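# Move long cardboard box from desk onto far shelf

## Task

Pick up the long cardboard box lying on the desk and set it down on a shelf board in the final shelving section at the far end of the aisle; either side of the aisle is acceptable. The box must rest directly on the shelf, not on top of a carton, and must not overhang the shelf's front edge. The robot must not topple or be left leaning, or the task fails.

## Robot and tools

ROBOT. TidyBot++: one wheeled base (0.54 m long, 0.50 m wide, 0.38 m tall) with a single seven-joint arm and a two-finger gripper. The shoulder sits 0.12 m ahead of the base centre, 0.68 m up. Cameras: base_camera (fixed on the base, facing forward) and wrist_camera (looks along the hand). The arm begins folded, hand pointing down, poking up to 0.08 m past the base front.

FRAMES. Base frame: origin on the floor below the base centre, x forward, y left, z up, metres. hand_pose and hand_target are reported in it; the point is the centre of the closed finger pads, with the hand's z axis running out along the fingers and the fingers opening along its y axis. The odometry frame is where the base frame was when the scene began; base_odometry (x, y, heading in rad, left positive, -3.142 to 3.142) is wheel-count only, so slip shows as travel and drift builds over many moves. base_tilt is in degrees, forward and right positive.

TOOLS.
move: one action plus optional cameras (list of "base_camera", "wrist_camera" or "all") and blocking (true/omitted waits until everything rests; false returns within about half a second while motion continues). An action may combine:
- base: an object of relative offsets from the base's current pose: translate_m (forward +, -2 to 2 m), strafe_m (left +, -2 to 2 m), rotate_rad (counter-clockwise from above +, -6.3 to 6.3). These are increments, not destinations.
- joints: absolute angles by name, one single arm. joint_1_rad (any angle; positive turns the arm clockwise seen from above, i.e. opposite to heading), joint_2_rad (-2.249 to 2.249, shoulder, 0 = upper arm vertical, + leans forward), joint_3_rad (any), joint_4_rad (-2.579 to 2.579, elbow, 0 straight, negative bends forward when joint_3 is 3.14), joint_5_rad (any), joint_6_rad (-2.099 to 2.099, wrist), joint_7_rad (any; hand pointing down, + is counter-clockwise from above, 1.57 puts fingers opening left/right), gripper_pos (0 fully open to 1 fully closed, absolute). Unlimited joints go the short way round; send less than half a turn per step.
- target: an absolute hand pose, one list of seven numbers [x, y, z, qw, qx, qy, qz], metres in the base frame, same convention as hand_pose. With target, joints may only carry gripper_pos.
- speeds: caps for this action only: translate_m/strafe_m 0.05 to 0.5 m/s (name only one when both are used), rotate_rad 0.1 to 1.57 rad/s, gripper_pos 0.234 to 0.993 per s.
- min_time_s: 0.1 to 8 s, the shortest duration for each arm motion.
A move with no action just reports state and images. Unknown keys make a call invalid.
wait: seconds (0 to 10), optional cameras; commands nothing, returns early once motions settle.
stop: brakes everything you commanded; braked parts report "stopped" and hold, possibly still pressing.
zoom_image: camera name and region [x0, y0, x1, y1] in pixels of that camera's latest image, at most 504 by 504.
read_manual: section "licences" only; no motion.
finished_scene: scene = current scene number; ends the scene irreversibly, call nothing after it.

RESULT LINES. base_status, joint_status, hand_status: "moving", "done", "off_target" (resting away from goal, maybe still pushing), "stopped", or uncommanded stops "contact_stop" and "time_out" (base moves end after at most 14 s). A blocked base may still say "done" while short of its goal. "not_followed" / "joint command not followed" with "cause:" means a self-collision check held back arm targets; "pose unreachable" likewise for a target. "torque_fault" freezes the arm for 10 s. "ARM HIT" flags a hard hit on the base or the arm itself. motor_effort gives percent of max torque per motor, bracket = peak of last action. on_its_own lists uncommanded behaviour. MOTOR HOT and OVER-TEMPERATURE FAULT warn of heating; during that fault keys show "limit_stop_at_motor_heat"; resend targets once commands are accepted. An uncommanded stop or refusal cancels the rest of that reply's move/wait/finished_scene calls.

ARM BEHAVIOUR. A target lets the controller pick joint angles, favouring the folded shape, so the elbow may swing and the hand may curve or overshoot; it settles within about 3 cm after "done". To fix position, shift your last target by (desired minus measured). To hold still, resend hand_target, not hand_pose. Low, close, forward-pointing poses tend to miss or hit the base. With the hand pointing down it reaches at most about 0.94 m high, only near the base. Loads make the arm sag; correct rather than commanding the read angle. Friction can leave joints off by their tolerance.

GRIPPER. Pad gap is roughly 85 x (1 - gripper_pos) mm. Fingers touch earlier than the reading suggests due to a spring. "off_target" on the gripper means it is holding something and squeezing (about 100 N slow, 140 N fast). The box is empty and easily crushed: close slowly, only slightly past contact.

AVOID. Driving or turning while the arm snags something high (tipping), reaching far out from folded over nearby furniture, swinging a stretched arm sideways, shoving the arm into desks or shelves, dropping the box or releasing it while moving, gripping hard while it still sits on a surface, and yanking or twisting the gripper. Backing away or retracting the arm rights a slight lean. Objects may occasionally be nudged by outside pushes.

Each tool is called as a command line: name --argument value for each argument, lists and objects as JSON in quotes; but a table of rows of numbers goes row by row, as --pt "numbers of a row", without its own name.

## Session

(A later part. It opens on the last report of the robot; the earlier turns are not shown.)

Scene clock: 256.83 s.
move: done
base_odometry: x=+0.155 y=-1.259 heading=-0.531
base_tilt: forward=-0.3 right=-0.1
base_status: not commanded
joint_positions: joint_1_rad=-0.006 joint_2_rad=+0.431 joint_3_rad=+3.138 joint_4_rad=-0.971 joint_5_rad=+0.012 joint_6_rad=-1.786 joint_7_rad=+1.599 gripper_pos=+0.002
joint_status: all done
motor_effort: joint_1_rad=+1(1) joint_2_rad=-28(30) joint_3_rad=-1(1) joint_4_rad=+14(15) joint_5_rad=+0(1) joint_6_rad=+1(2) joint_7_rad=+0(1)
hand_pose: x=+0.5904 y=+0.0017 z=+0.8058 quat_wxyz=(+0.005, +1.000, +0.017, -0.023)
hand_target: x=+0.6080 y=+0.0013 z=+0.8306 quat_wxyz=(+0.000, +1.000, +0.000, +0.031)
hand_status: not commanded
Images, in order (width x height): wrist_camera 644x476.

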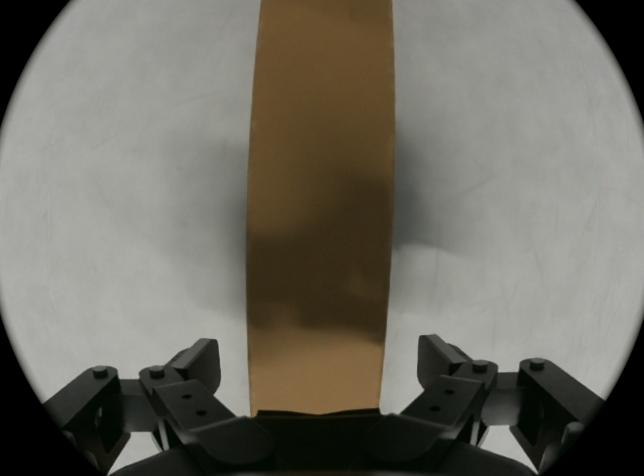

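move --joints '{"joint_2_rad": 0.37, "joint_4_rad": -0.94, "joint_6_rad": -1.74}' --cameras '["wrist_camera"]' --min_time_s 2

Scene clock: 261.10 s.
move: done
base_odometry: x=+0.155 y=-1.259 heading=-0.531
base_tilt: forward=-0.3 right=-0.1
base_status: not commanded
joint_positions: joint_1_rad=-0.006 joint_2_rad=+0.431 joint_3_rad=+3.138 joint_4_rad=-0.971 joint_5_rad=+0.012 joint_6_rad=-1.786 joint_7_rad=+1.599 gripper_pos=+0.002
joint_status: all done
motor_effort: joint_1_rad=+1(1) joint_2_rad=-29(29) joint_3_rad=-1(1) joint_4_rad=+14(15) joint_5_rad=+0(1) joint_6_rad=+0(2) joint_7_rad=+0(1)
hand_pose: x=+0.5903 y=+0.0017 z=+0.8061 quat_wxyz=(+0.005, +1.000, +0.017, -0.023)
hand_target: x=+0.6034 y=+0.0013 z=+0.8452 quat_wxyz=(+0.000, +0.999, +0.000, +0.046)
hand_status: not commanded
Images, in order (width x height): wrist_camera 644x476.

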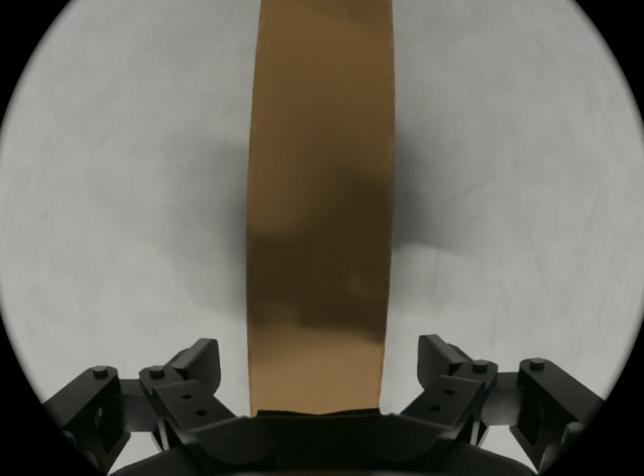

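move --joints '{"joint_2_rad": 0.25, "joint_4_rad": -0.94, "joint_6_rad": -1.74}' --min_time_s 1.5

move --joints '{"joint_2_rad": 0.435, "joint_4_rad": -0.94, "joint_6_rad": -1.74}' --cameras '["wrist_camera"]' --min_time_s 2

Scene clock: 272.80 s.
move: done
base_odometry: x=+0.155 y=-1.259 heading=-0.531
base_tilt: forward=-0.4 right=-0.1
base_status: not commanded
joint_positions: joint_1_rad=-0.006 joint_2_rad=+0.301 joint_3_rad=+3.138 joint_4_rad=-0.970 joint_5_rad=+0.012 joint_6_rad=-1.785 joint_7_rad=+1.599 gripper_pos=+0.002
joint_status: all done
motor_effort: joint_1_rad=+0(1) joint_2_rad=-25(30) joint_3_rad=-1(1) joint_4_rad=+14(15) joint_5_rad=+0(0) joint_6_rad=+1(2) joint_7_rad=+1(1)
hand_pose: x=+0.5709 y=+0.0016 z=+0.8664 quat_wxyz=(+0.006, +0.999, +0.017, +0.043)
hand_target: x=+0.5803 y=+0.0013 z=+0.9020 quat_wxyz=(+0.000, +0.994, +0.000, +0.106)
hand_status: not commanded
pictures: none

Scene clock: 275.13 s.
move: done
base_odometry: x=+0.155 y=-1.259 heading=-0.531
base_tilt: forward=-0.4 right=-0.1
base_status: not commanded
joint_positions: joint_1_rad=-0.006 joint_2_rad=+0.411 joint_3_rad=+3.138 joint_4_rad=-0.970 joint_5_rad=+0.012 joint_6_rad=-1.784 joint_7_rad=+1.599 gripper_pos=+0.002
joint_status: all done
motor_effort: joint_1_rad=+0(1) joint_2_rad=-28(29) joint_3_rad=-1(1) joint_4_rad=+14(15) joint_5_rad=+0(1) joint_6_rad=+0(2) joint_7_rad=+0(1)
hand_pose: x=+0.5885 y=+0.0017 z=+0.8159 quat_wxyz=(+0.005, +1.000, +0.017, -0.011)
hand_target: x=+0.6129 y=+0.0013 z=+0.8133 quat_wxyz=(+0.000, +1.000, +0.000, +0.013)
hand_status: not commanded
Images, in order (width x height): wrist_camera 644x476.

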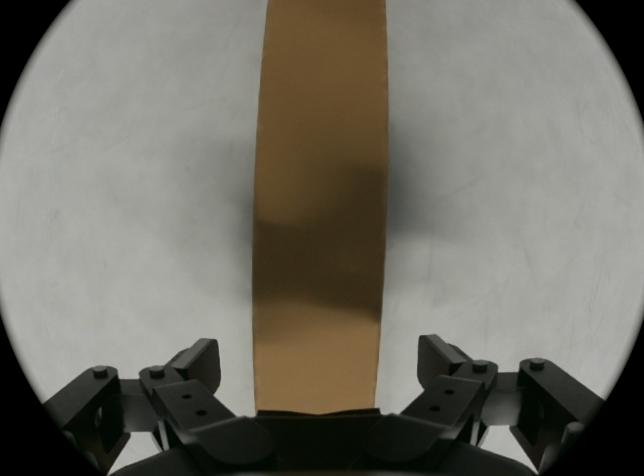

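move --joints '{"gripper_pos": 0.38}' --speeds '{"gripper_pos": 0.234}' --cameras '["wrist_camera"]'

zoom_image --camera "wrist_camera" --region '[160, 300, 480, 476]'

Scene clock: 281.50 s.
move: done
base_odometry: x=+0.155 y=-1.259 heading=-0.531
base_tilt: forward=-0.4 right=-0.1
base_status: not commanded
joint_positions: joint_1_rad=-0.006 joint_2_rad=+0.411 joint_3_rad=+3.138 joint_4_rad=-0.970 joint_5_rad=+0.012 joint_6_rad=-1.784 joint_7_rad=+1.599 gripper_pos=+0.379
joint_status: all done
motor_effort: joint_1_rad=+1(1) joint_2_rad=-28(28) joint_3_rad=+0(1) joint_4_rad=+13(14) joint_5_rad=+0(1) joint_6_rad=+0(1) joint_7_rad=+0(1)
hand_pose: x=+0.5885 y=+0.0017 z=+0.8159 quat_wxyz=(+0.005, +1.000, +0.017, -0.011)
hand_target: x=+0.6129 y=+0.0013 z=+0.8133 quat_wxyz=(+0.000, +1.000, +0.000, +0.013)
hand_status: not commanded
Images, in order (width x height): wrist_camera 644x476.

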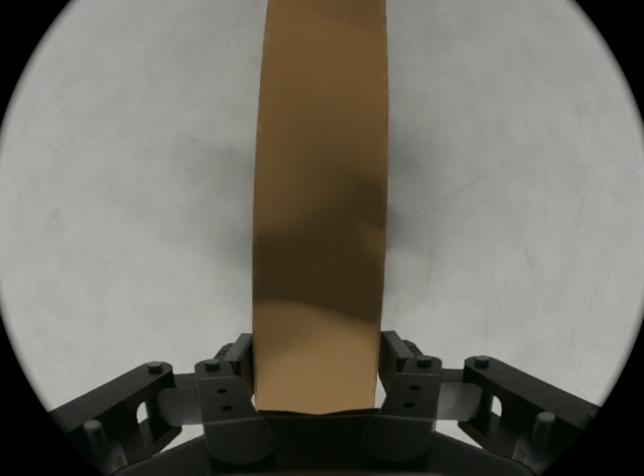

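Scaled by 1.575.

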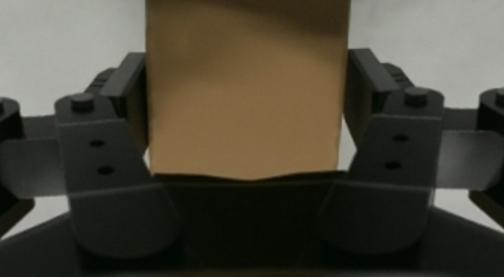

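move --joints '{"gripper_pos": 0.395}' --speeds '{"gripper_pos": 0.234}' --cameras '["wrist_camera"]'

zoom_image --camera "wrist_camera" --region '[160, 300, 480, 476]'

Scene clock: 284.63 s.
move: done
base_odometry: x=+0.155 y=-1.259 heading=-0.531
base_tilt: forward=-0.3 right=-0.1
base_status: not commanded
joint_positions: joint_1_rad=-0.006 joint_2_rad=+0.411 joint_3_rad=+3.138 joint_4_rad=-0.970 joint_5_rad=+0.012 joint_6_rad=-1.784 joint_7_rad=+1.599 gripper_pos=+0.395
joint_status: all done
motor_effort: joint_1_rad=+1(1) joint_2_rad=-28(28) joint_3_rad=-1(1) joint_4_rad=+13(14) joint_5_rad=+0(1) joint_6_rad=+0(1) joint_7_rad=+0(1)
hand_pose: x=+0.5885 y=+0.0017 z=+0.8159 quat_wxyz=(+0.005, +1.000, +0.017, -0.011)
hand_target: x=+0.6129 y=+0.0013 z=+0.8133 quat_wxyz=(+0.000, +1.000, +0.000, +0.013)
hand_status: not commanded
Images, in order (width x height): wrist_camera 644x476.

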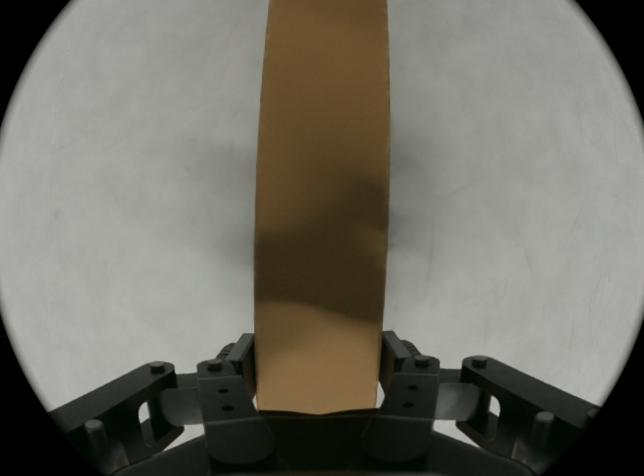

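Scaled by 1.575.

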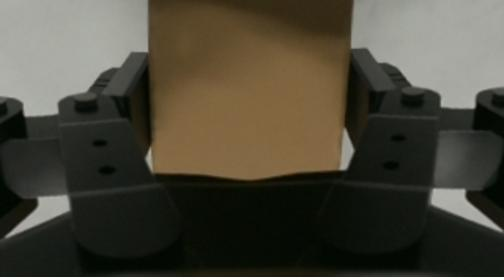

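move --joints '{"gripper_pos": 0.405}' --speeds '{"gripper_pos": 0.234}' --cameras '["wrist_camera"]'

zoom_image --camera "wrist_camera" --region '[220, 300, 420, 420]'

move --joints '{"gripper_pos": 0.415}' --speeds '{"gripper_pos": 0.234}' --cameras '["wrist_camera"]'

zoom_image --camera "wrist_camera" --region '[220, 300, 420, 420]'

Scene clock: 288.20 s.
move: done
base_odometry: x=+0.155 y=-1.259 heading=-0.531
base_tilt: forward=-0.4 right=-0.1
base_status: not commanded
joint_positions: joint_1_rad=-0.006 joint_2_rad=+0.411 joint_3_rad=+3.138 joint_4_rad=-0.970 joint_5_rad=+0.012 joint_6_rad=-1.784 joint_7_rad=+1.599 gripper_pos=+0.403
joint_status: all done
motor_effort: joint_1_rad=+0(1) joint_2_rad=-28(28) joint_3_rad=+0(1) joint_4_rad=+14(14) joint_5_rad=+0(1) joint_6_rad=+0(0) joint_7_rad=+0(1)
hand_pose: x=+0.5885 y=+0.0017 z=+0.8159 quat_wxyz=(+0.005, +1.000, +0.017, -0.011)
hand_target: x=+0.6129 y=+0.0013 z=+0.8133 quat_wxyz=(+0.000, +1.000, +0.000, +0.013)
hand_status: not commanded
Images, in order (width x height): wrist_camera 644x476.

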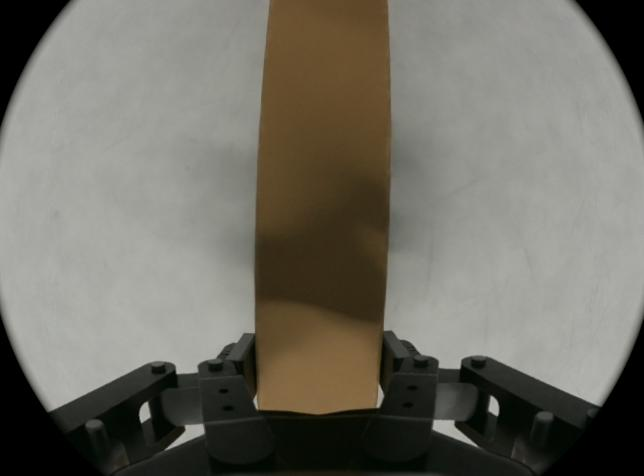

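Scaled by 2.520.

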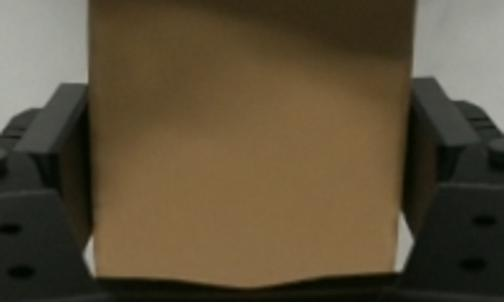

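Scene clock: 288.83 s.
move: done
base_odometry: x=+0.155 y=-1.259 heading=-0.531
base_tilt: forward=-0.4 right=-0.1
base_status: not commanded
joint_positions: joint_1_rad=-0.006 joint_2_rad=+0.411 joint_3_rad=+3.138 joint_4_rad=-0.969 joint_5_rad=+0.012 joint_6_rad=-1.784 joint_7_rad=+1.599 gripper_pos=+0.415
joint_status: all done
motor_effort: joint_1_rad=+0(1) joint_2_rad=-27(28) joint_3_rad=-1(1) joint_4_rad=+14(14) joint_5_rad=+0(1) joint_6_rad=+0(0) joint_7_rad=+1(1)
hand_pose: x=+0.5886 y=+0.0017 z=+0.8160 quat_wxyz=(+0.005, +1.000, +0.017, -0.011)
hand_target: x=+0.6129 y=+0.0013 z=+0.8133 quat_wxyz=(+0.000, +1.000, +0.000, +0.013)
hand_status: not commanded
Images, in order (width x height): wrist_camera 644x476.

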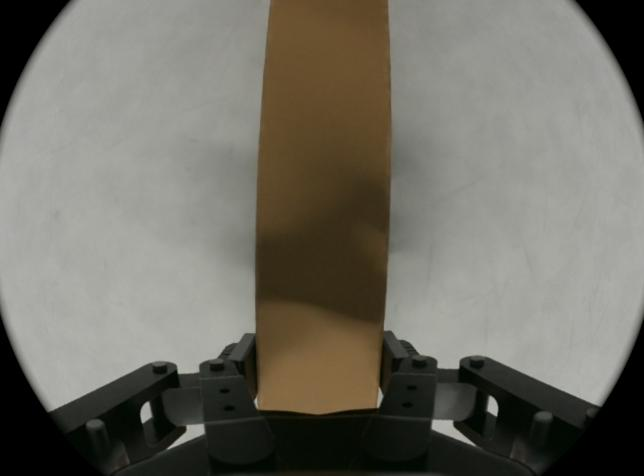

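Scaled by 2.520.

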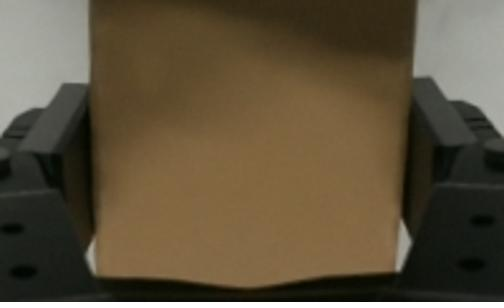

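move --joints '{"gripper_pos": 0.425}' --speeds '{"gripper_pos": 0.234}'

move --joints '{"gripper_pos": 0.432}' --speeds '{"gripper_pos": 0.234}' --cameras '["wrist_camera"]'

zoom_image --camera "wrist_camera" --region '[220, 300, 420, 420]'

Scene clock: 291.77 s.
move: done
base_odometry: x=+0.155 y=-1.259 heading=-0.531
base_tilt: forward=-0.3 right=-0.1
base_status: not commanded
joint_positions: joint_1_rad=-0.006 joint_2_rad=+0.411 joint_3_rad=+3.138 joint_4_rad=-0.969 joint_5_rad=+0.012 joint_6_rad=-1.784 joint_7_rad=+1.599 gripper_pos=+0.423
joint_status: all done
motor_effort: joint_1_rad=+0(1) joint_2_rad=-27(28) joint_3_rad=-1(1) joint_4_rad=+13(15) joint_5_rad=+0(1) joint_6_rad=+0(1) joint_7_rad=+0(1)
hand_pose: x=+0.5886 y=+0.0017 z=+0.8160 quat_wxyz=(+0.005, +1.000, +0.017, -0.011)
hand_target: x=+0.6129 y=+0.0013 z=+0.8133 quat_wxyz=(+0.000, +1.000, +0.000, +0.013)
hand_status: not commanded
pictures: none

Scene clock: 292.40 s.
move: done
base_odometry: x=+0.155 y=-1.259 heading=-0.531
base_tilt: forward=-0.3 right=-0.1
base_status: not commanded
joint_positions: joint_1_rad=-0.006 joint_2_rad=+0.411 joint_3_rad=+3.138 joint_4_rad=-0.969 joint_5_rad=+0.012 joint_6_rad=-1.784 joint_7_rad=+1.599 gripper_pos=+0.431
joint_status: all done
motor_effort: joint_1_rad=+0(1) joint_2_rad=-28(28) joint_3_rad=-1(1) joint_4_rad=+14(14) joint_5_rad=+0(0) joint_6_rad=-1(1) joint_7_rad=+1(1)
hand_pose: x=+0.5886 y=+0.0017 z=+0.8160 quat_wxyz=(+0.005, +1.000, +0.017, -0.011)
hand_target: x=+0.6129 y=+0.0013 z=+0.8133 quat_wxyz=(+0.000, +1.000, +0.000, +0.013)
hand_status: not commanded
Images, in order (width x height): wrist_camera 644x476.

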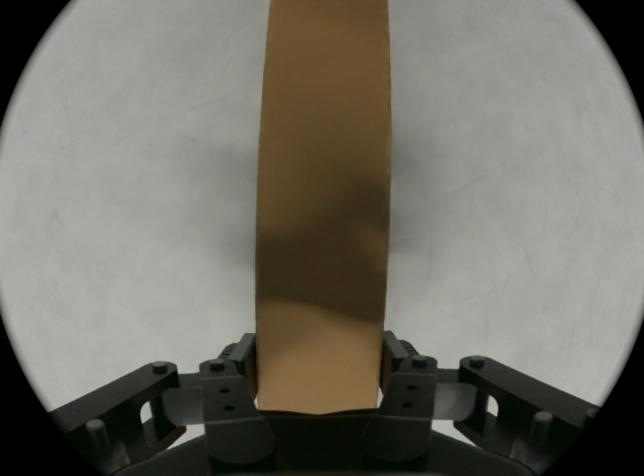

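Scaled by 2.520.

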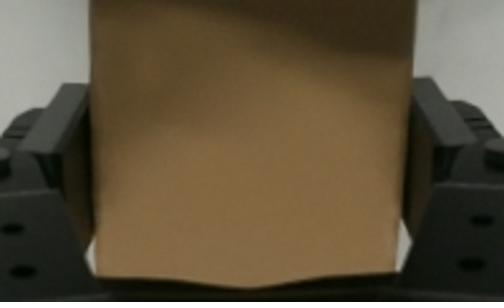

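move --joints '{"gripper_pos": 0.44}' --speeds '{"gripper_pos": 0.234}'

move --joints '{"gripper_pos": 0.448}' --speeds '{"gripper_pos": 0.234}'

move --joints '{"gripper_pos": 0.456}' --speeds '{"gripper_pos": 0.234}' --cameras '["wrist_camera"]'

zoom_image --camera "wrist_camera" --region '[220, 300, 420, 420]'

Scene clock: 297.27 s.
move: done
base_odometry: x=+0.155 y=-1.259 heading=-0.531
base_tilt: forward=-0.4 right=-0.1
base_status: not commanded
joint_positions: joint_1_rad=-0.006 joint_2_rad=+0.411 joint_3_rad=+3.138 joint_4_rad=-0.969 joint_5_rad=+0.012 joint_6_rad=-1.784 joint_7_rad=+1.599 gripper_pos=+0.439
joint_status: all done
motor_effort: joint_1_rad=+0(1) joint_2_rad=-27(28) joint_3_rad=-1(1) joint_4_rad=+14(15) joint_5_rad=+0(1) joint_6_rad=+0(1) joint_7_rad=+1(1)
hand_pose: x=+0.5886 y=+0.0017 z=+0.8160 quat_wxyz=(+0.005, +1.000, +0.017, -0.011)
hand_target: x=+0.6129 y=+0.0013 z=+0.8133 quat_wxyz=(+0.000, +1.000, +0.000, +0.013)
hand_status: not commanded
pictures: none

Scene clock: 297.87 s.
move: done
base_odometry: x=+0.155 y=-1.259 heading=-0.531
base_tilt: forward=-0.4 right=-0.1
base_status: not commanded
joint_positions: joint_1_rad=-0.006 joint_2_rad=+0.411 joint_3_rad=+3.138 joint_4_rad=-0.969 joint_5_rad=+0.012 joint_6_rad=-1.784 joint_7_rad=+1.599 gripper_pos=+0.445
joint_status: all done
motor_effort: joint_1_rad=+0(1) joint_2_rad=-27(28) joint_3_rad=-1(1) joint_4_rad=+14(14) joint_5_rad=+0(0) joint_6_rad=+0(1) joint_7_rad=+0(1)
hand_pose: x=+0.5887 y=+0.0017 z=+0.8161 quat_wxyz=(+0.005, +1.000, +0.017, -0.011)
hand_target: x=+0.6129 y=+0.0013 z=+0.8133 quat_wxyz=(+0.000, +1.000, +0.000, +0.013)
hand_status: not commanded
pictures: none

Scene clock: 298.63 s.
move: done
base_odometry: x=+0.155 y=-1.259 heading=-0.531
base_tilt: forward=-0.3 right=-0.1
base_status: not commanded
joint_positions: joint_1_rad=-0.006 joint_2_rad=+0.411 joint_3_rad=+3.138 joint_4_rad=-0.969 joint_5_rad=+0.012 joint_6_rad=-1.784 joint_7_rad=+1.599 gripper_pos=+0.453
joint_status: all done
motor_effort: joint_1_rad=+1(1) joint_2_rad=-27(28) joint_3_rad=-1(1) joint_4_rad=+13(14) joint_5_rad=+0(0) joint_6_rad=+0(1) joint_7_rad=+1(1)
hand_pose: x=+0.5888 y=+0.0017 z=+0.8162 quat_wxyz=(+0.005, +1.000, +0.017, -0.011)
hand_target: x=+0.6129 y=+0.0013 z=+0.8133 quat_wxyz=(+0.000, +1.000, +0.000, +0.013)
hand_status: not commanded
Images, in order (width x height): wrist_camera 644x476.

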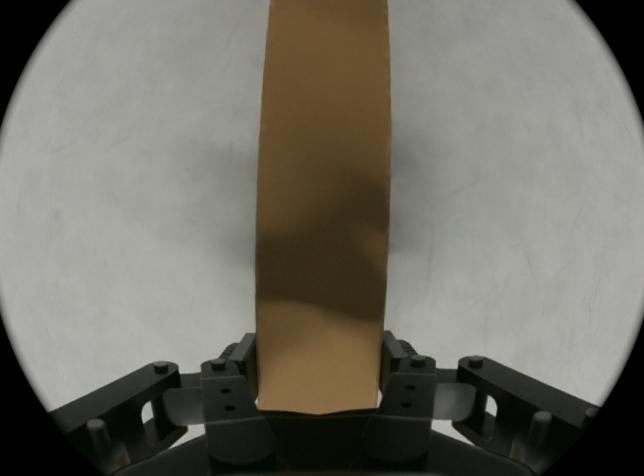

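Scaled by 2.520.

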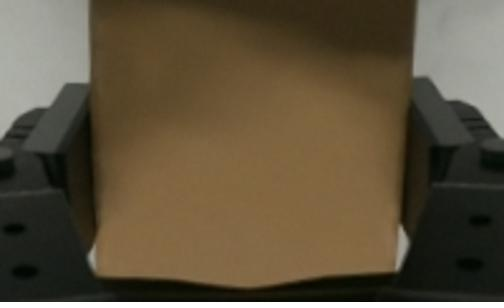

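move --joints '{"joint_2_rad": 0.28}' --min_time_s 3 --cameras '["wrist_camera"]'

Scene clock: 304.57 s.
move: done
base_odometry: x=+0.155 y=-1.259 heading=-0.531
base_tilt: forward=-0.3 right=-0.1
base_status: not commanded
joint_positions: joint_1_rad=-0.006 joint_2_rad=+0.339 joint_3_rad=+3.138 joint_4_rad=-0.969 joint_5_rad=+0.012 joint_6_rad=-1.783 joint_7_rad=+1.599 gripper_pos=+0.453
joint_status: all done
motor_effort: joint_1_rad=+1(1) joint_2_rad=-26(30) joint_3_rad=-1(1) joint_4_rad=+15(15) joint_5_rad=+0(0) joint_6_rad=+0(1) joint_7_rad=+1(1)
hand_pose: x=+0.5782 y=+0.0016 z=+0.8495 quat_wxyz=(+0.005, +1.000, +0.017, +0.025)
hand_target: x=+0.5867 y=+0.0013 z=+0.8880 quat_wxyz=(+0.000, +0.996, +0.000, +0.091)
hand_status: not commanded
Images, in order (width x height): wrist_camera 644x476.

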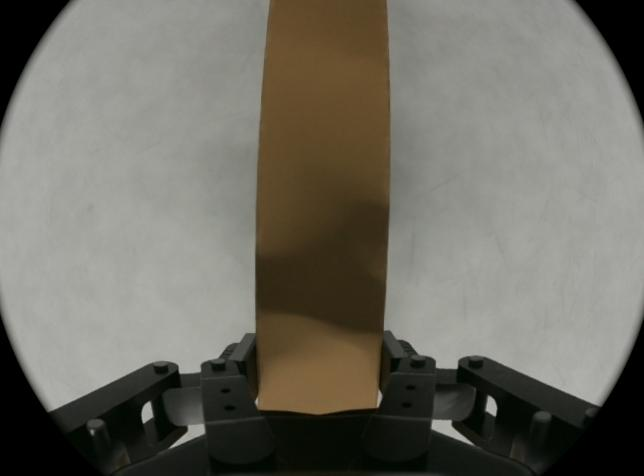

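move --base '{"translate_m": -0.75}' --speeds '{"translate_m": 0.3}' --cameras '["all"]'

Scene clock: 320.30 s.
move: done
base_odometry: x=-0.491 y=-0.880 heading=-0.531
base_tilt: forward=-0.4 right=-0.1
base_status: done
joint_positions: joint_1_rad=-0.005 joint_2_rad=+0.322 joint_3_rad=+3.138 joint_4_rad=-0.969 joint_5_rad=+0.012 joint_6_rad=-1.778 joint_7_rad=+1.599 gripper_pos=+0.453
joint_status: not commanded
motor_effort: joint_1_rad=+0(2) joint_2_rad=-26(30) joint_3_rad=-1(1) joint_4_rad=+14(15) joint_5_rad=+0(1) joint_6_rad=+1(2) joint_7_rad=+1(1)
hand_pose: x=+0.5768 y=+0.0014 z=+0.8575 quat_wxyz=(+0.005, +0.999, +0.017, +0.036)
hand_target: x=+0.5867 y=+0.0013 z=+0.8880 quat_wxyz=(+0.000, +0.996, +0.000, +0.091)
hand_status: not commanded
pictures: base_camera, wrist_camera
Images, in order (width x height): base_camera 644x364, wrist_camera 644x476.

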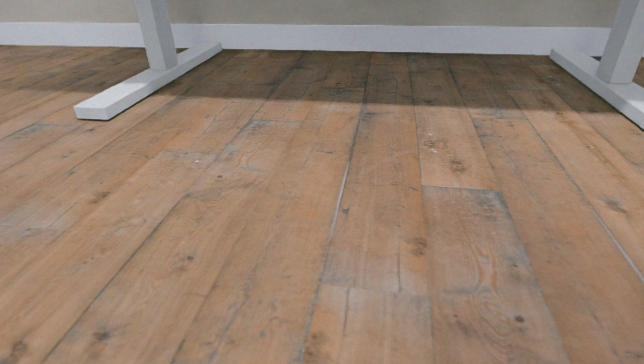

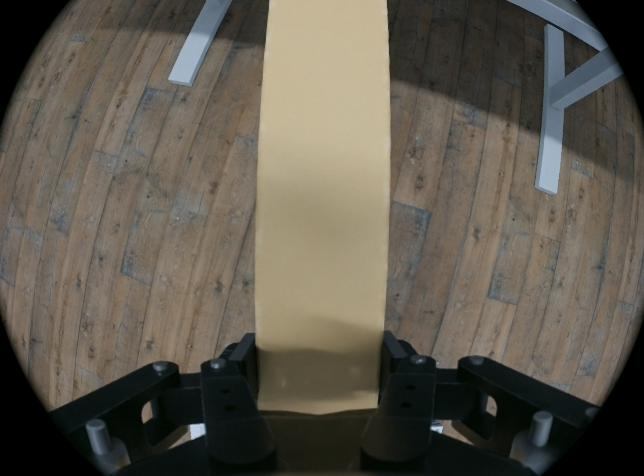

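move --joints '{"joint_7_rad": 0.0}' --min_time_s 3 --cameras '["wrist_camera"]'

move --joints '{"joint_2_rad": -0.178, "joint_4_rad": -2.16, "joint_6_rad": -1.16, "joint_7_rad": 0.0}' --min_time_s 4 --cameras '["wrist_camera"]'

Scene clock: 327.03 s.
move: done
base_odometry: x=-0.491 y=-0.880 heading=-0.531
base_tilt: forward=-0.4 right=-0.1
base_status: not commanded
joint_positions: joint_1_rad=-0.005 joint_2_rad=+0.322 joint_3_rad=+3.138 joint_4_rad=-0.969 joint_5_rad=+0.012 joint_6_rad=-1.778 joint_7_rad=+0.044 gripper_pos=+0.453
joint_status: all done
motor_effort: joint_1_rad=+1(1) joint_2_rad=-26(27) joint_3_rad=-1(1) joint_4_rad=+15(15) joint_5_rad=+0(1) joint_6_rad=+0(2) joint_7_rad=+1(2)
hand_pose: x=+0.5768 y=+0.0014 z=+0.8575 quat_wxyz=(-0.022, +0.724, -0.689, +0.030)
hand_target: x=+0.5867 y=+0.0013 z=+0.8880 quat_wxyz=(-0.064, +0.704, -0.704, +0.064)
hand_status: not commanded
Images, in order (width x height): wrist_camera 644x476.

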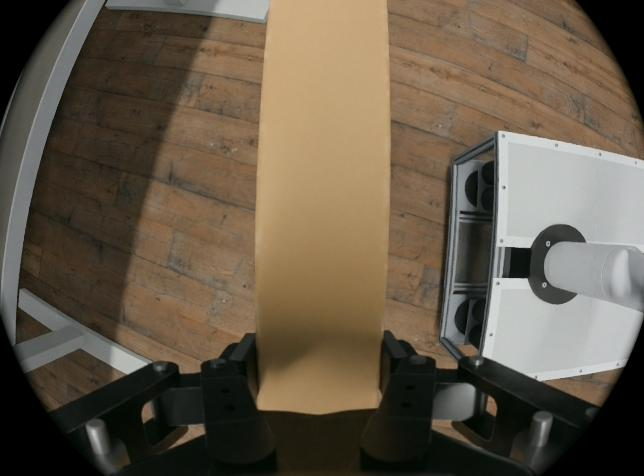

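Scene clock: 331.60 s.
move: done
base_odometry: x=-0.491 y=-0.880 heading=-0.531
base_tilt: forward=-0.3 right=-0.1
base_status: not commanded
joint_positions: joint_1_rad=-0.005 joint_2_rad=-0.142 joint_3_rad=+3.138 joint_4_rad=-2.135 joint_5_rad=+0.012 joint_6_rad=-1.205 joint_7_rad=+0.043 gripper_pos=+0.453
joint_status: all done
motor_effort: joint_1_rad=+0(1) joint_2_rad=-9(27) joint_3_rad=+0(1) joint_4_rad=+13(15) joint_5_rad=+0(1) joint_6_rad=+0(2) joint_7_rad=+1(2)
hand_pose: x=+0.3286 y=-0.0003 z=+0.6586 quat_wxyz=(+0.024, +0.726, -0.687, -0.016)
hand_target: x=+0.3325 y=+0.0013 z=+0.6590 quat_wxyz=(+0.000, +0.707, -0.707, +0.000)
hand_status: not commanded
Images, in order (width x height): wrist_camera 644x476.

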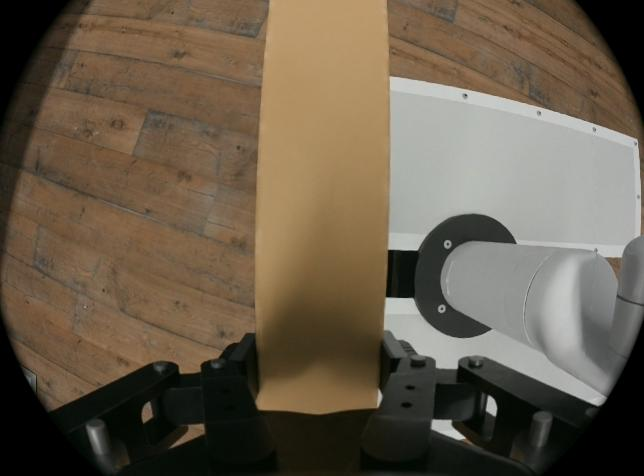

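move --base '{"rotate_rad": 2.981}' --speeds '{"rotate_rad": 0.8}' --joints '{"joint_1_rad": 1.571}' --min_time_s 4 --cameras '["all"]'

Scene clock: 340.00 s.
move: done
base_odometry: x=-0.491 y=-0.880 heading=+2.449
base_tilt: forward=-0.4 right=-0.1
base_status: done
joint_positions: joint_1_rad=+1.552 joint_2_rad=-0.144 joint_3_rad=+3.138 joint_4_rad=-2.135 joint_5_rad=+0.012 joint_6_rad=-1.204 joint_7_rad=+0.043 gripper_pos=+0.453
joint_status: all done
motor_effort: joint_1_rad=+1(2) joint_2_rad=-9(10) joint_3_rad=+0(1) joint_4_rad=+13(14) joint_5_rad=+0(1) joint_6_rad=+0(1) joint_7_rad=+1(1)
hand_pose: x=+0.1217 y=-0.2100 z=+0.6592 quat_wxyz=(+0.005, +0.035, -0.999, -0.027)
hand_target: x=+0.1203 y=-0.2135 z=+0.6590 quat_wxyz=(+0.000, +0.000, -1.000, +0.000)
hand_status: not commanded
pictures: base_camera, wrist_camera
Images, in order (width x height): base_camera 644x364, wrist_camera 644x476.

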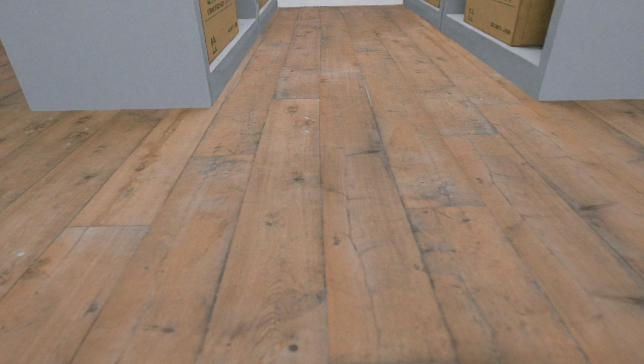

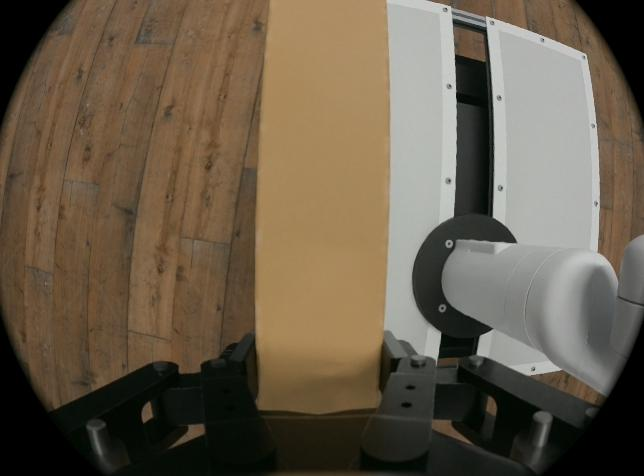

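move --base '{"translate_m": 0.7, "strafe_m": -0.03}' --speeds '{"translate_m": 0.35}' --joints '{"joint_7_rad": -0.06}' --min_time_s 2 --cameras '["all"]'

Scene clock: 351.77 s.
move: done
base_odometry: x=-1.011 y=-0.410 heading=+2.450
base_tilt: forward=-0.4 right=-0.1
base_status: done
joint_positions: joint_1_rad=+1.556 joint_2_rad=-0.144 joint_3_rad=+3.138 joint_4_rad=-2.135 joint_5_rad=+0.012 joint_6_rad=-1.204 joint_7_rad=-0.016 gripper_pos=+0.453
joint_status: all done
motor_effort: joint_1_rad=+0(2) joint_2_rad=-8(10) joint_3_rad=+0(2) joint_4_rad=+13(14) joint_5_rad=+0(1) joint_6_rad=+0(1) joint_7_rad=+0(1)
hand_pose: x=+0.1206 y=-0.2100 z=+0.6592 quat_wxyz=(+0.006, +0.003, -1.000, -0.026)
hand_target: x=+0.1203 y=-0.2135 z=+0.6590 quat_wxyz=(+0.000, -0.030, -1.000, +0.000)
hand_status: not commanded
pictures: base_camera, wrist_camera
Images, in order (width x height): base_camera 644x364, wrist_camera 644x476.

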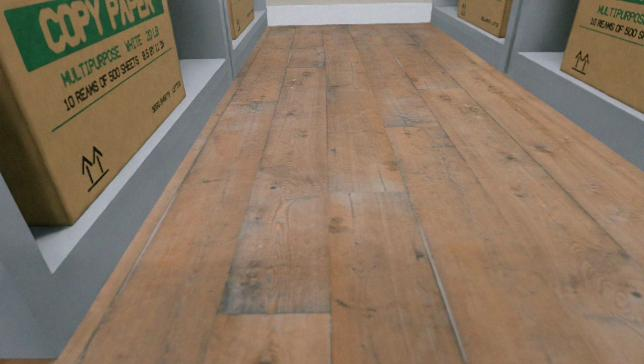

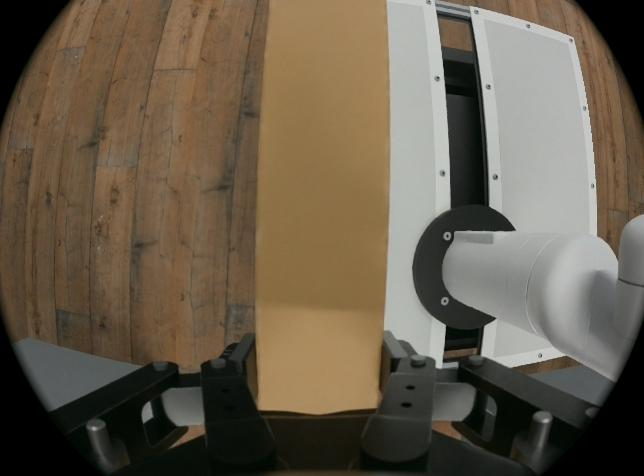

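move --base '{"strafe_m": -0.055}' --speeds '{"strafe_m": 0.1}' --cameras '["base_camera"]'

zoom_image --camera "base_camera" --region '[0, 0, 322, 364]'

zoom_image --camera "base_camera" --region '[322, 0, 644, 364]'

Scene clock: 379.30 s.
move: done
base_odometry: x=-0.976 y=-0.367 heading=+2.450
base_tilt: forward=-0.3 right=-0.1
base_status: done
joint_positions: joint_1_rad=+1.556 joint_2_rad=-0.152 joint_3_rad=+3.138 joint_4_rad=-2.137 joint_5_rad=+0.012 joint_6_rad=-1.199 joint_7_rad=-0.017 gripper_pos=+0.453
joint_status: not commanded
motor_effort: joint_1_rad=+0(1) joint_2_rad=-8(12) joint_3_rad=+0(1) joint_4_rad=+13(14) joint_5_rad=+0(1) joint_6_rad=+0(2) joint_7_rad=+1(1)
hand_pose: x=+0.1207 y=-0.2106 z=+0.6602 quat_wxyz=(+0.006, +0.003, -1.000, -0.021)
hand_target: x=+0.1203 y=-0.2135 z=+0.6590 quat_wxyz=(+0.000, -0.030, -1.000, +0.000)
hand_status: not commanded
Images, in order (width x height): base_camera 644x364.

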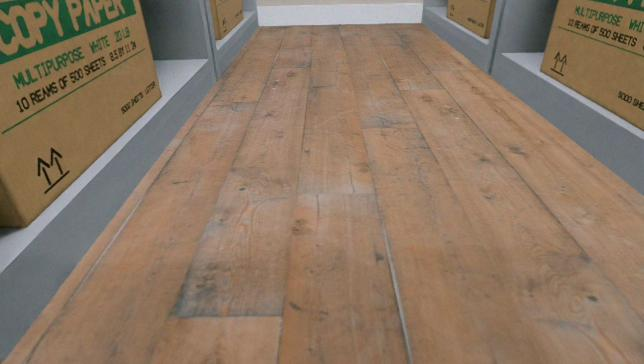

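Scaled by 1.385.

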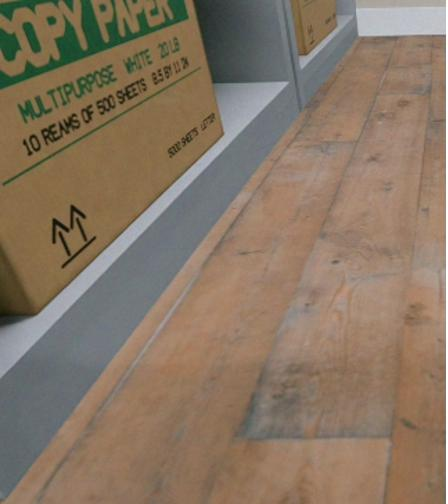

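Scaled by 1.385.

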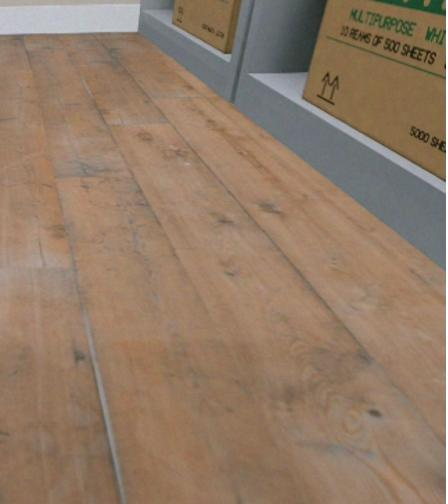

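move --base '{"translate_m": 0.8}' --speeds '{"translate_m": 0.3}' --cameras '["base_camera"]'

zoom_image --camera "base_camera" --region '[0, 0, 322, 364]'

zoom_image --camera "base_camera" --region '[322, 0, 644, 364]'

Scene clock: 389.80 s.
move: done
base_odometry: x=-1.592 y=+0.144 heading=+2.450
base_tilt: forward=-0.3 right=-0.1
base_status: done
joint_positions: joint_1_rad=+1.557 joint_2_rad=-0.152 joint_3_rad=+3.138 joint_4_rad=-2.137 joint_5_rad=+0.012 joint_6_rad=-1.199 joint_7_rad=-0.017 gripper_pos=+0.453
joint_status: not commanded
motor_effort: joint_1_rad=+1(2) joint_2_rad=-8(10) joint_3_rad=+0(2) joint_4_rad=+13(14) joint_5_rad=+0(2) joint_6_rad=-1(1) joint_7_rad=+0(2)
hand_pose: x=+0.1205 y=-0.2106 z=+0.6602 quat_wxyz=(+0.006, +0.002, -1.000, -0.021)
hand_target: x=+0.1203 y=-0.2135 z=+0.6590 quat_wxyz=(+0.000, -0.030, -1.000, +0.000)
hand_status: not commanded
Images, in order (width x height): base_camera 644x364.

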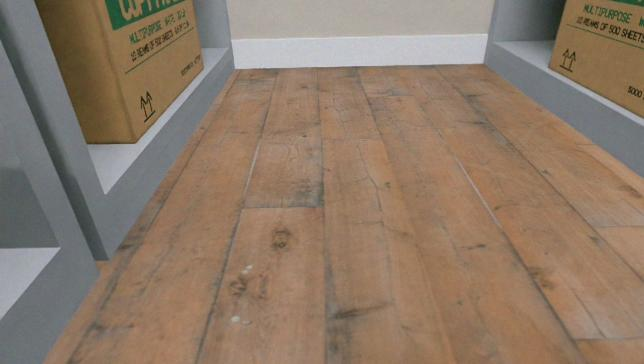

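Scaled by 1.385.

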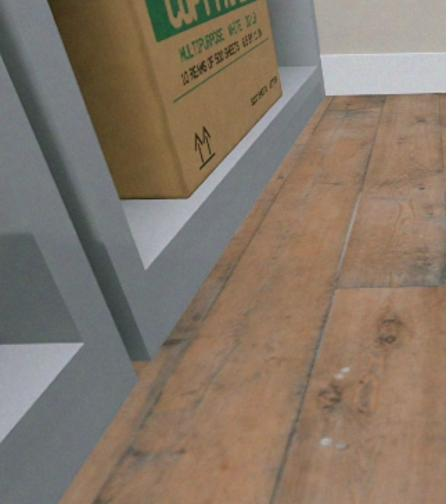

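Scaled by 1.385.

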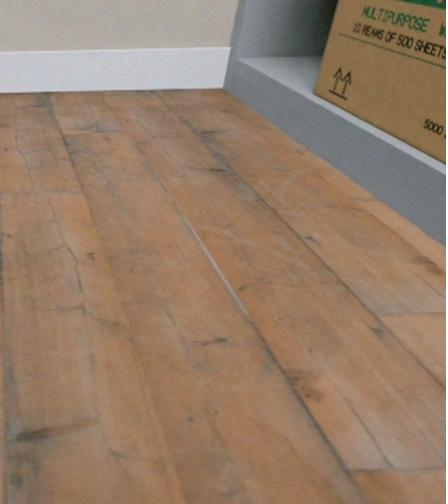

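move --base '{"strafe_m": -0.05}' --speeds '{"strafe_m": 0.1}'

move --base '{"rotate_rad": -0.03}' --cameras '["base_camera"]'

zoom_image --camera "base_camera" --region '[0, 0, 322, 364]'

zoom_image --camera "base_camera" --region '[322, 0, 644, 364]'

Scene clock: 403.27 s.
move: done
base_odometry: x=-1.561 y=+0.182 heading=+2.450
base_tilt: forward=-0.4 right=-0.1
base_status: done
joint_positions: joint_1_rad=+1.557 joint_2_rad=-0.155 joint_3_rad=+3.138 joint_4_rad=-2.138 joint_5_rad=+0.012 joint_6_rad=-1.197 joint_7_rad=-0.017 gripper_pos=+0.453
joint_status: not commanded
motor_effort: joint_1_rad=+1(1) joint_2_rad=-9(12) joint_3_rad=+0(1) joint_4_rad=+13(14) joint_5_rad=+0(1) joint_6_rad=-1(2) joint_7_rad=+1(1)
hand_pose: x=+0.1205 y=-0.2110 z=+0.6606 quat_wxyz=(+0.006, +0.002, -1.000, -0.019)
hand_target: x=+0.1203 y=-0.2135 z=+0.6590 quat_wxyz=(+0.000, -0.030, -1.000, +0.000)
hand_status: not commanded
pictures: none

Scene clock: 403.87 s.
move: done
base_odometry: x=-1.561 y=+0.182 heading=+2.420
base_tilt: forward=-0.4 right=-0.1
base_status: done
joint_positions: joint_1_rad=+1.558 joint_2_rad=-0.155 joint_3_rad=+3.138 joint_4_rad=-2.138 joint_5_rad=+0.012 joint_6_rad=-1.197 joint_7_rad=-0.017 gripper_pos=+0.453
joint_status: not commanded
motor_effort: joint_1_rad=+1(1) joint_2_rad=-8(9) joint_3_rad=+0(1) joint_4_rad=+13(13) joint_5_rad=+1(1) joint_6_rad=+0(1) joint_7_rad=+0(1)
hand_pose: x=+0.1204 y=-0.2110 z=+0.6606 quat_wxyz=(+0.006, +0.002, -1.000, -0.019)
hand_target: x=+0.1203 y=-0.2135 z=+0.6590 quat_wxyz=(+0.000, -0.030, -1.000, +0.000)
hand_status: not commanded
Images, in order (width x height): base_camera 644x364.

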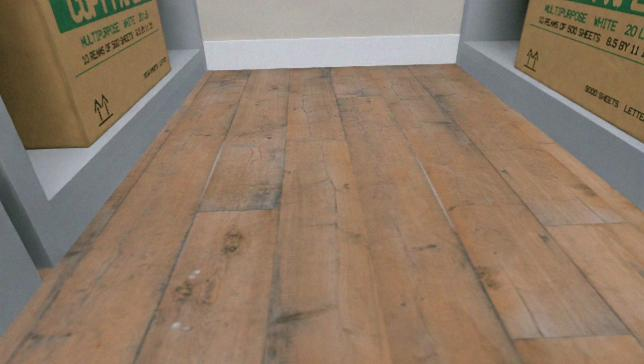

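Scaled by 1.385.

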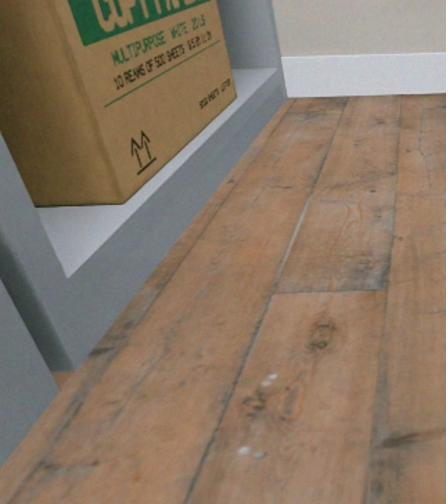

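Scaled by 1.385.

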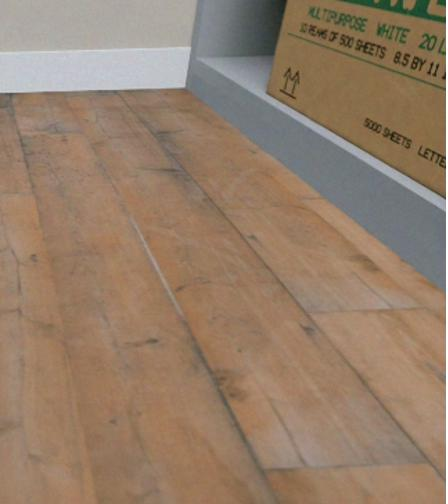

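move --base '{"translate_m": 0.5}' --speeds '{"translate_m": 0.25}' --cameras '["base_camera"]'

zoom_image --camera "base_camera" --region '[0, 0, 322, 364]'

zoom_image --camera "base_camera" --region '[322, 0, 644, 364]'

Scene clock: 415.80 s.
move: done
base_odometry: x=-1.936 y=+0.513 heading=+2.420
base_tilt: forward=-0.4 right=-0.1
base_status: done
joint_positions: joint_1_rad=+1.558 joint_2_rad=-0.155 joint_3_rad=+3.138 joint_4_rad=-2.138 joint_5_rad=+0.012 joint_6_rad=-1.197 joint_7_rad=-0.017 gripper_pos=+0.453
joint_status: not commanded
motor_effort: joint_1_rad=+0(2) joint_2_rad=-8(9) joint_3_rad=+0(2) joint_4_rad=+13(14) joint_5_rad=+1(2) joint_6_rad=+0(1) joint_7_rad=+0(1)
hand_pose: x=+0.1203 y=-0.2110 z=+0.6606 quat_wxyz=(+0.006, +0.002, -1.000, -0.019)
hand_target: x=+0.1203 y=-0.2135 z=+0.6590 quat_wxyz=(+0.000, -0.030, -1.000, +0.000)
hand_status: not commanded
Images, in order (width x height): base_camera 644x364.

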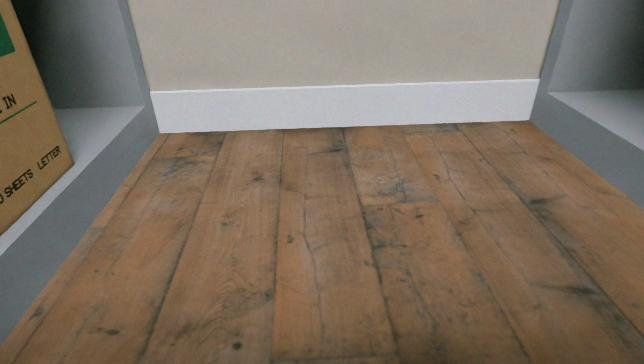

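Scaled by 1.385.

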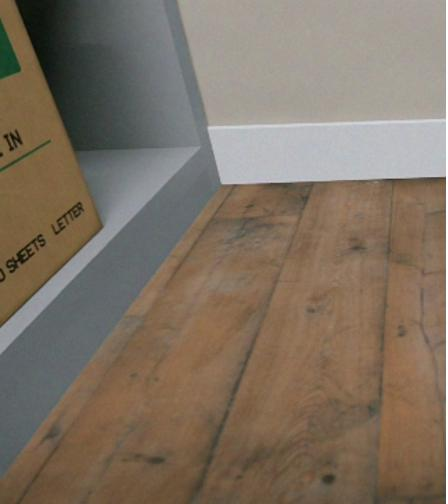

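Scaled by 1.385.

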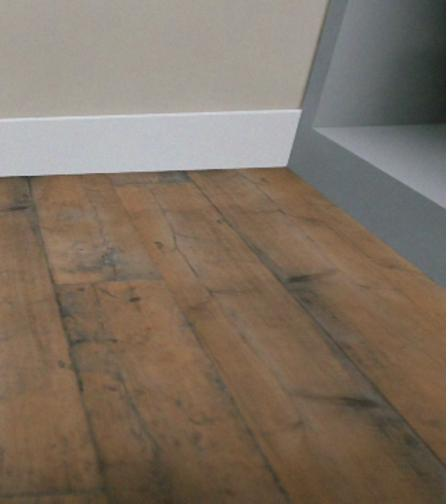

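move --base '{"translate_m": 0.48}' --speeds '{"translate_m": 0.25}' --cameras '["all"]'

zoom_image --camera "base_camera" --region '[0, 0, 322, 364]'

zoom_image --camera "base_camera" --region '[322, 0, 644, 364]'

Scene clock: 424.07 s.
move: done
base_odometry: x=-2.297 y=+0.830 heading=+2.420
base_tilt: forward=-0.4 right=-0.1
base_status: done
joint_positions: joint_1_rad=+1.559 joint_2_rad=-0.155 joint_3_rad=+3.139 joint_4_rad=-2.138 joint_5_rad=+0.012 joint_6_rad=-1.197 joint_7_rad=-0.017 gripper_pos=+0.453
joint_status: not commanded
motor_effort: joint_1_rad=+1(1) joint_2_rad=-9(10) joint_3_rad=+0(2) joint_4_rad=+12(14) joint_5_rad=+0(2) joint_6_rad=+0(1) joint_7_rad=+0(1)
hand_pose: x=+0.1199 y=-0.2110 z=+0.6606 quat_wxyz=(+0.006, +0.001, -1.000, -0.019)
hand_target: x=+0.1203 y=-0.2135 z=+0.6590 quat_wxyz=(+0.000, -0.030, -1.000, +0.000)
hand_status: not commanded
pictures: base_camera, wrist_camera
Images, in order (width x height): base_camera 644x364, wrist_camera 644x476.

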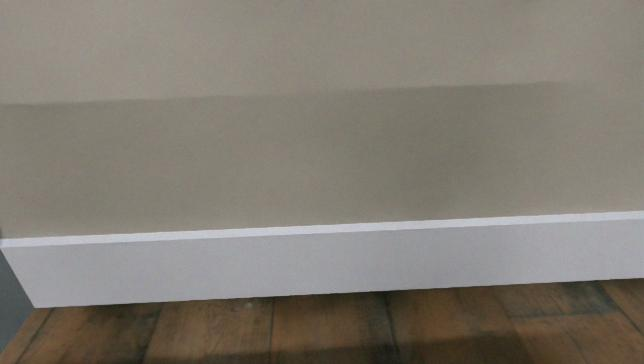

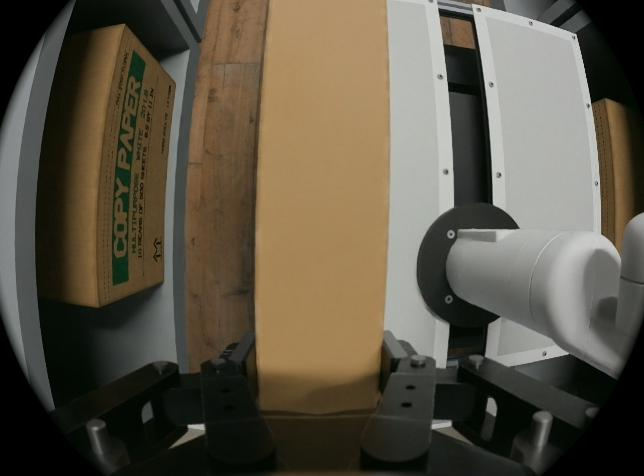

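Scaled by 1.385.

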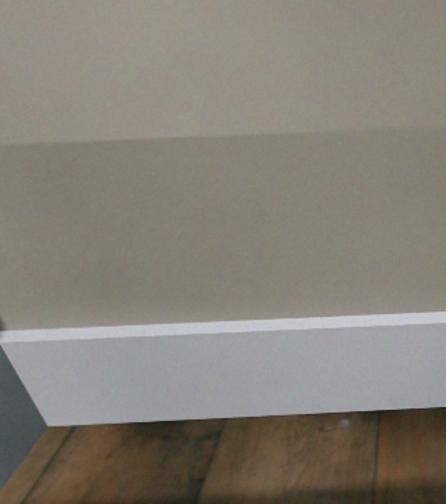

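Scaled by 1.385.

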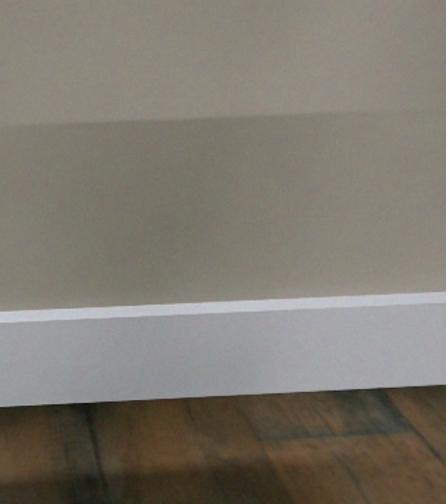

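move --joints '{"joint_2_rad": -0.482, "joint_4_rad": -1.732, "joint_6_rad": -0.844}' --min_time_s 4 --cameras '["wrist_camera"]'

Scene clock: 447.23 s.
move: done
base_odometry: x=-2.297 y=+0.830 heading=+2.420
base_tilt: forward=-0.4 right=-0.1
base_status: not commanded
joint_positions: joint_1_rad=+1.559 joint_2_rad=-0.454 joint_3_rad=+3.139 joint_4_rad=-1.766 joint_5_rad=+0.012 joint_6_rad=-0.895 joint_7_rad=-0.017 gripper_pos=+0.453
joint_status: all done
motor_effort: joint_1_rad=+0(1) joint_2_rad=-5(10) joint_3_rad=+0(1) joint_4_rad=+18(19) joint_5_rad=+0(1) joint_6_rad=+8(9) joint_7_rad=+1(2)
hand_pose: x=+0.1229 y=-0.3698 z=+0.9553 quat_wxyz=(-0.001, +0.000, -0.893, +0.450)
hand_target: x=+0.1203 y=-0.3729 z=+0.9982 quat_wxyz=(-0.015, -0.026, -0.866, +0.500)
hand_status: not commanded
Images, in order (width x height): wrist_camera 644x476.

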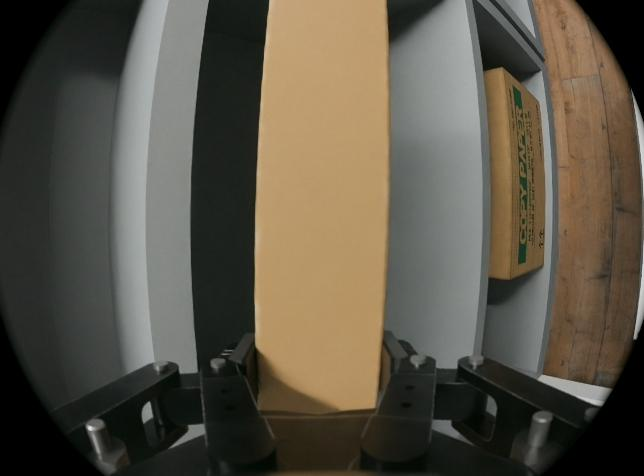

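zoom_image --camera "wrist_camera" --region '[380, 100, 644, 380]'

zoom_image --camera "wrist_camera" --region '[0, 100, 264, 380]'

Scaled by 1.800.

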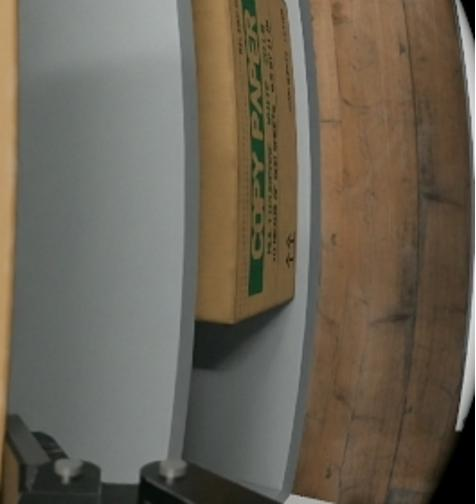

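Scaled by 1.800.

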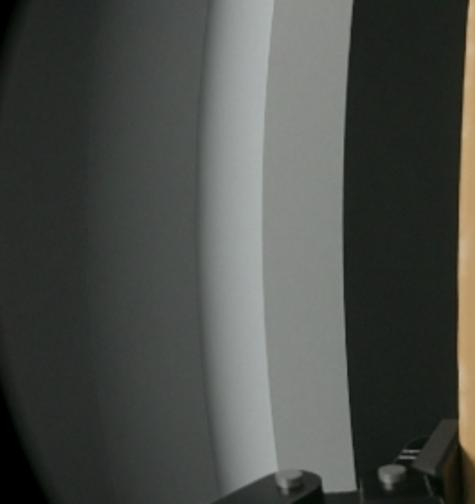

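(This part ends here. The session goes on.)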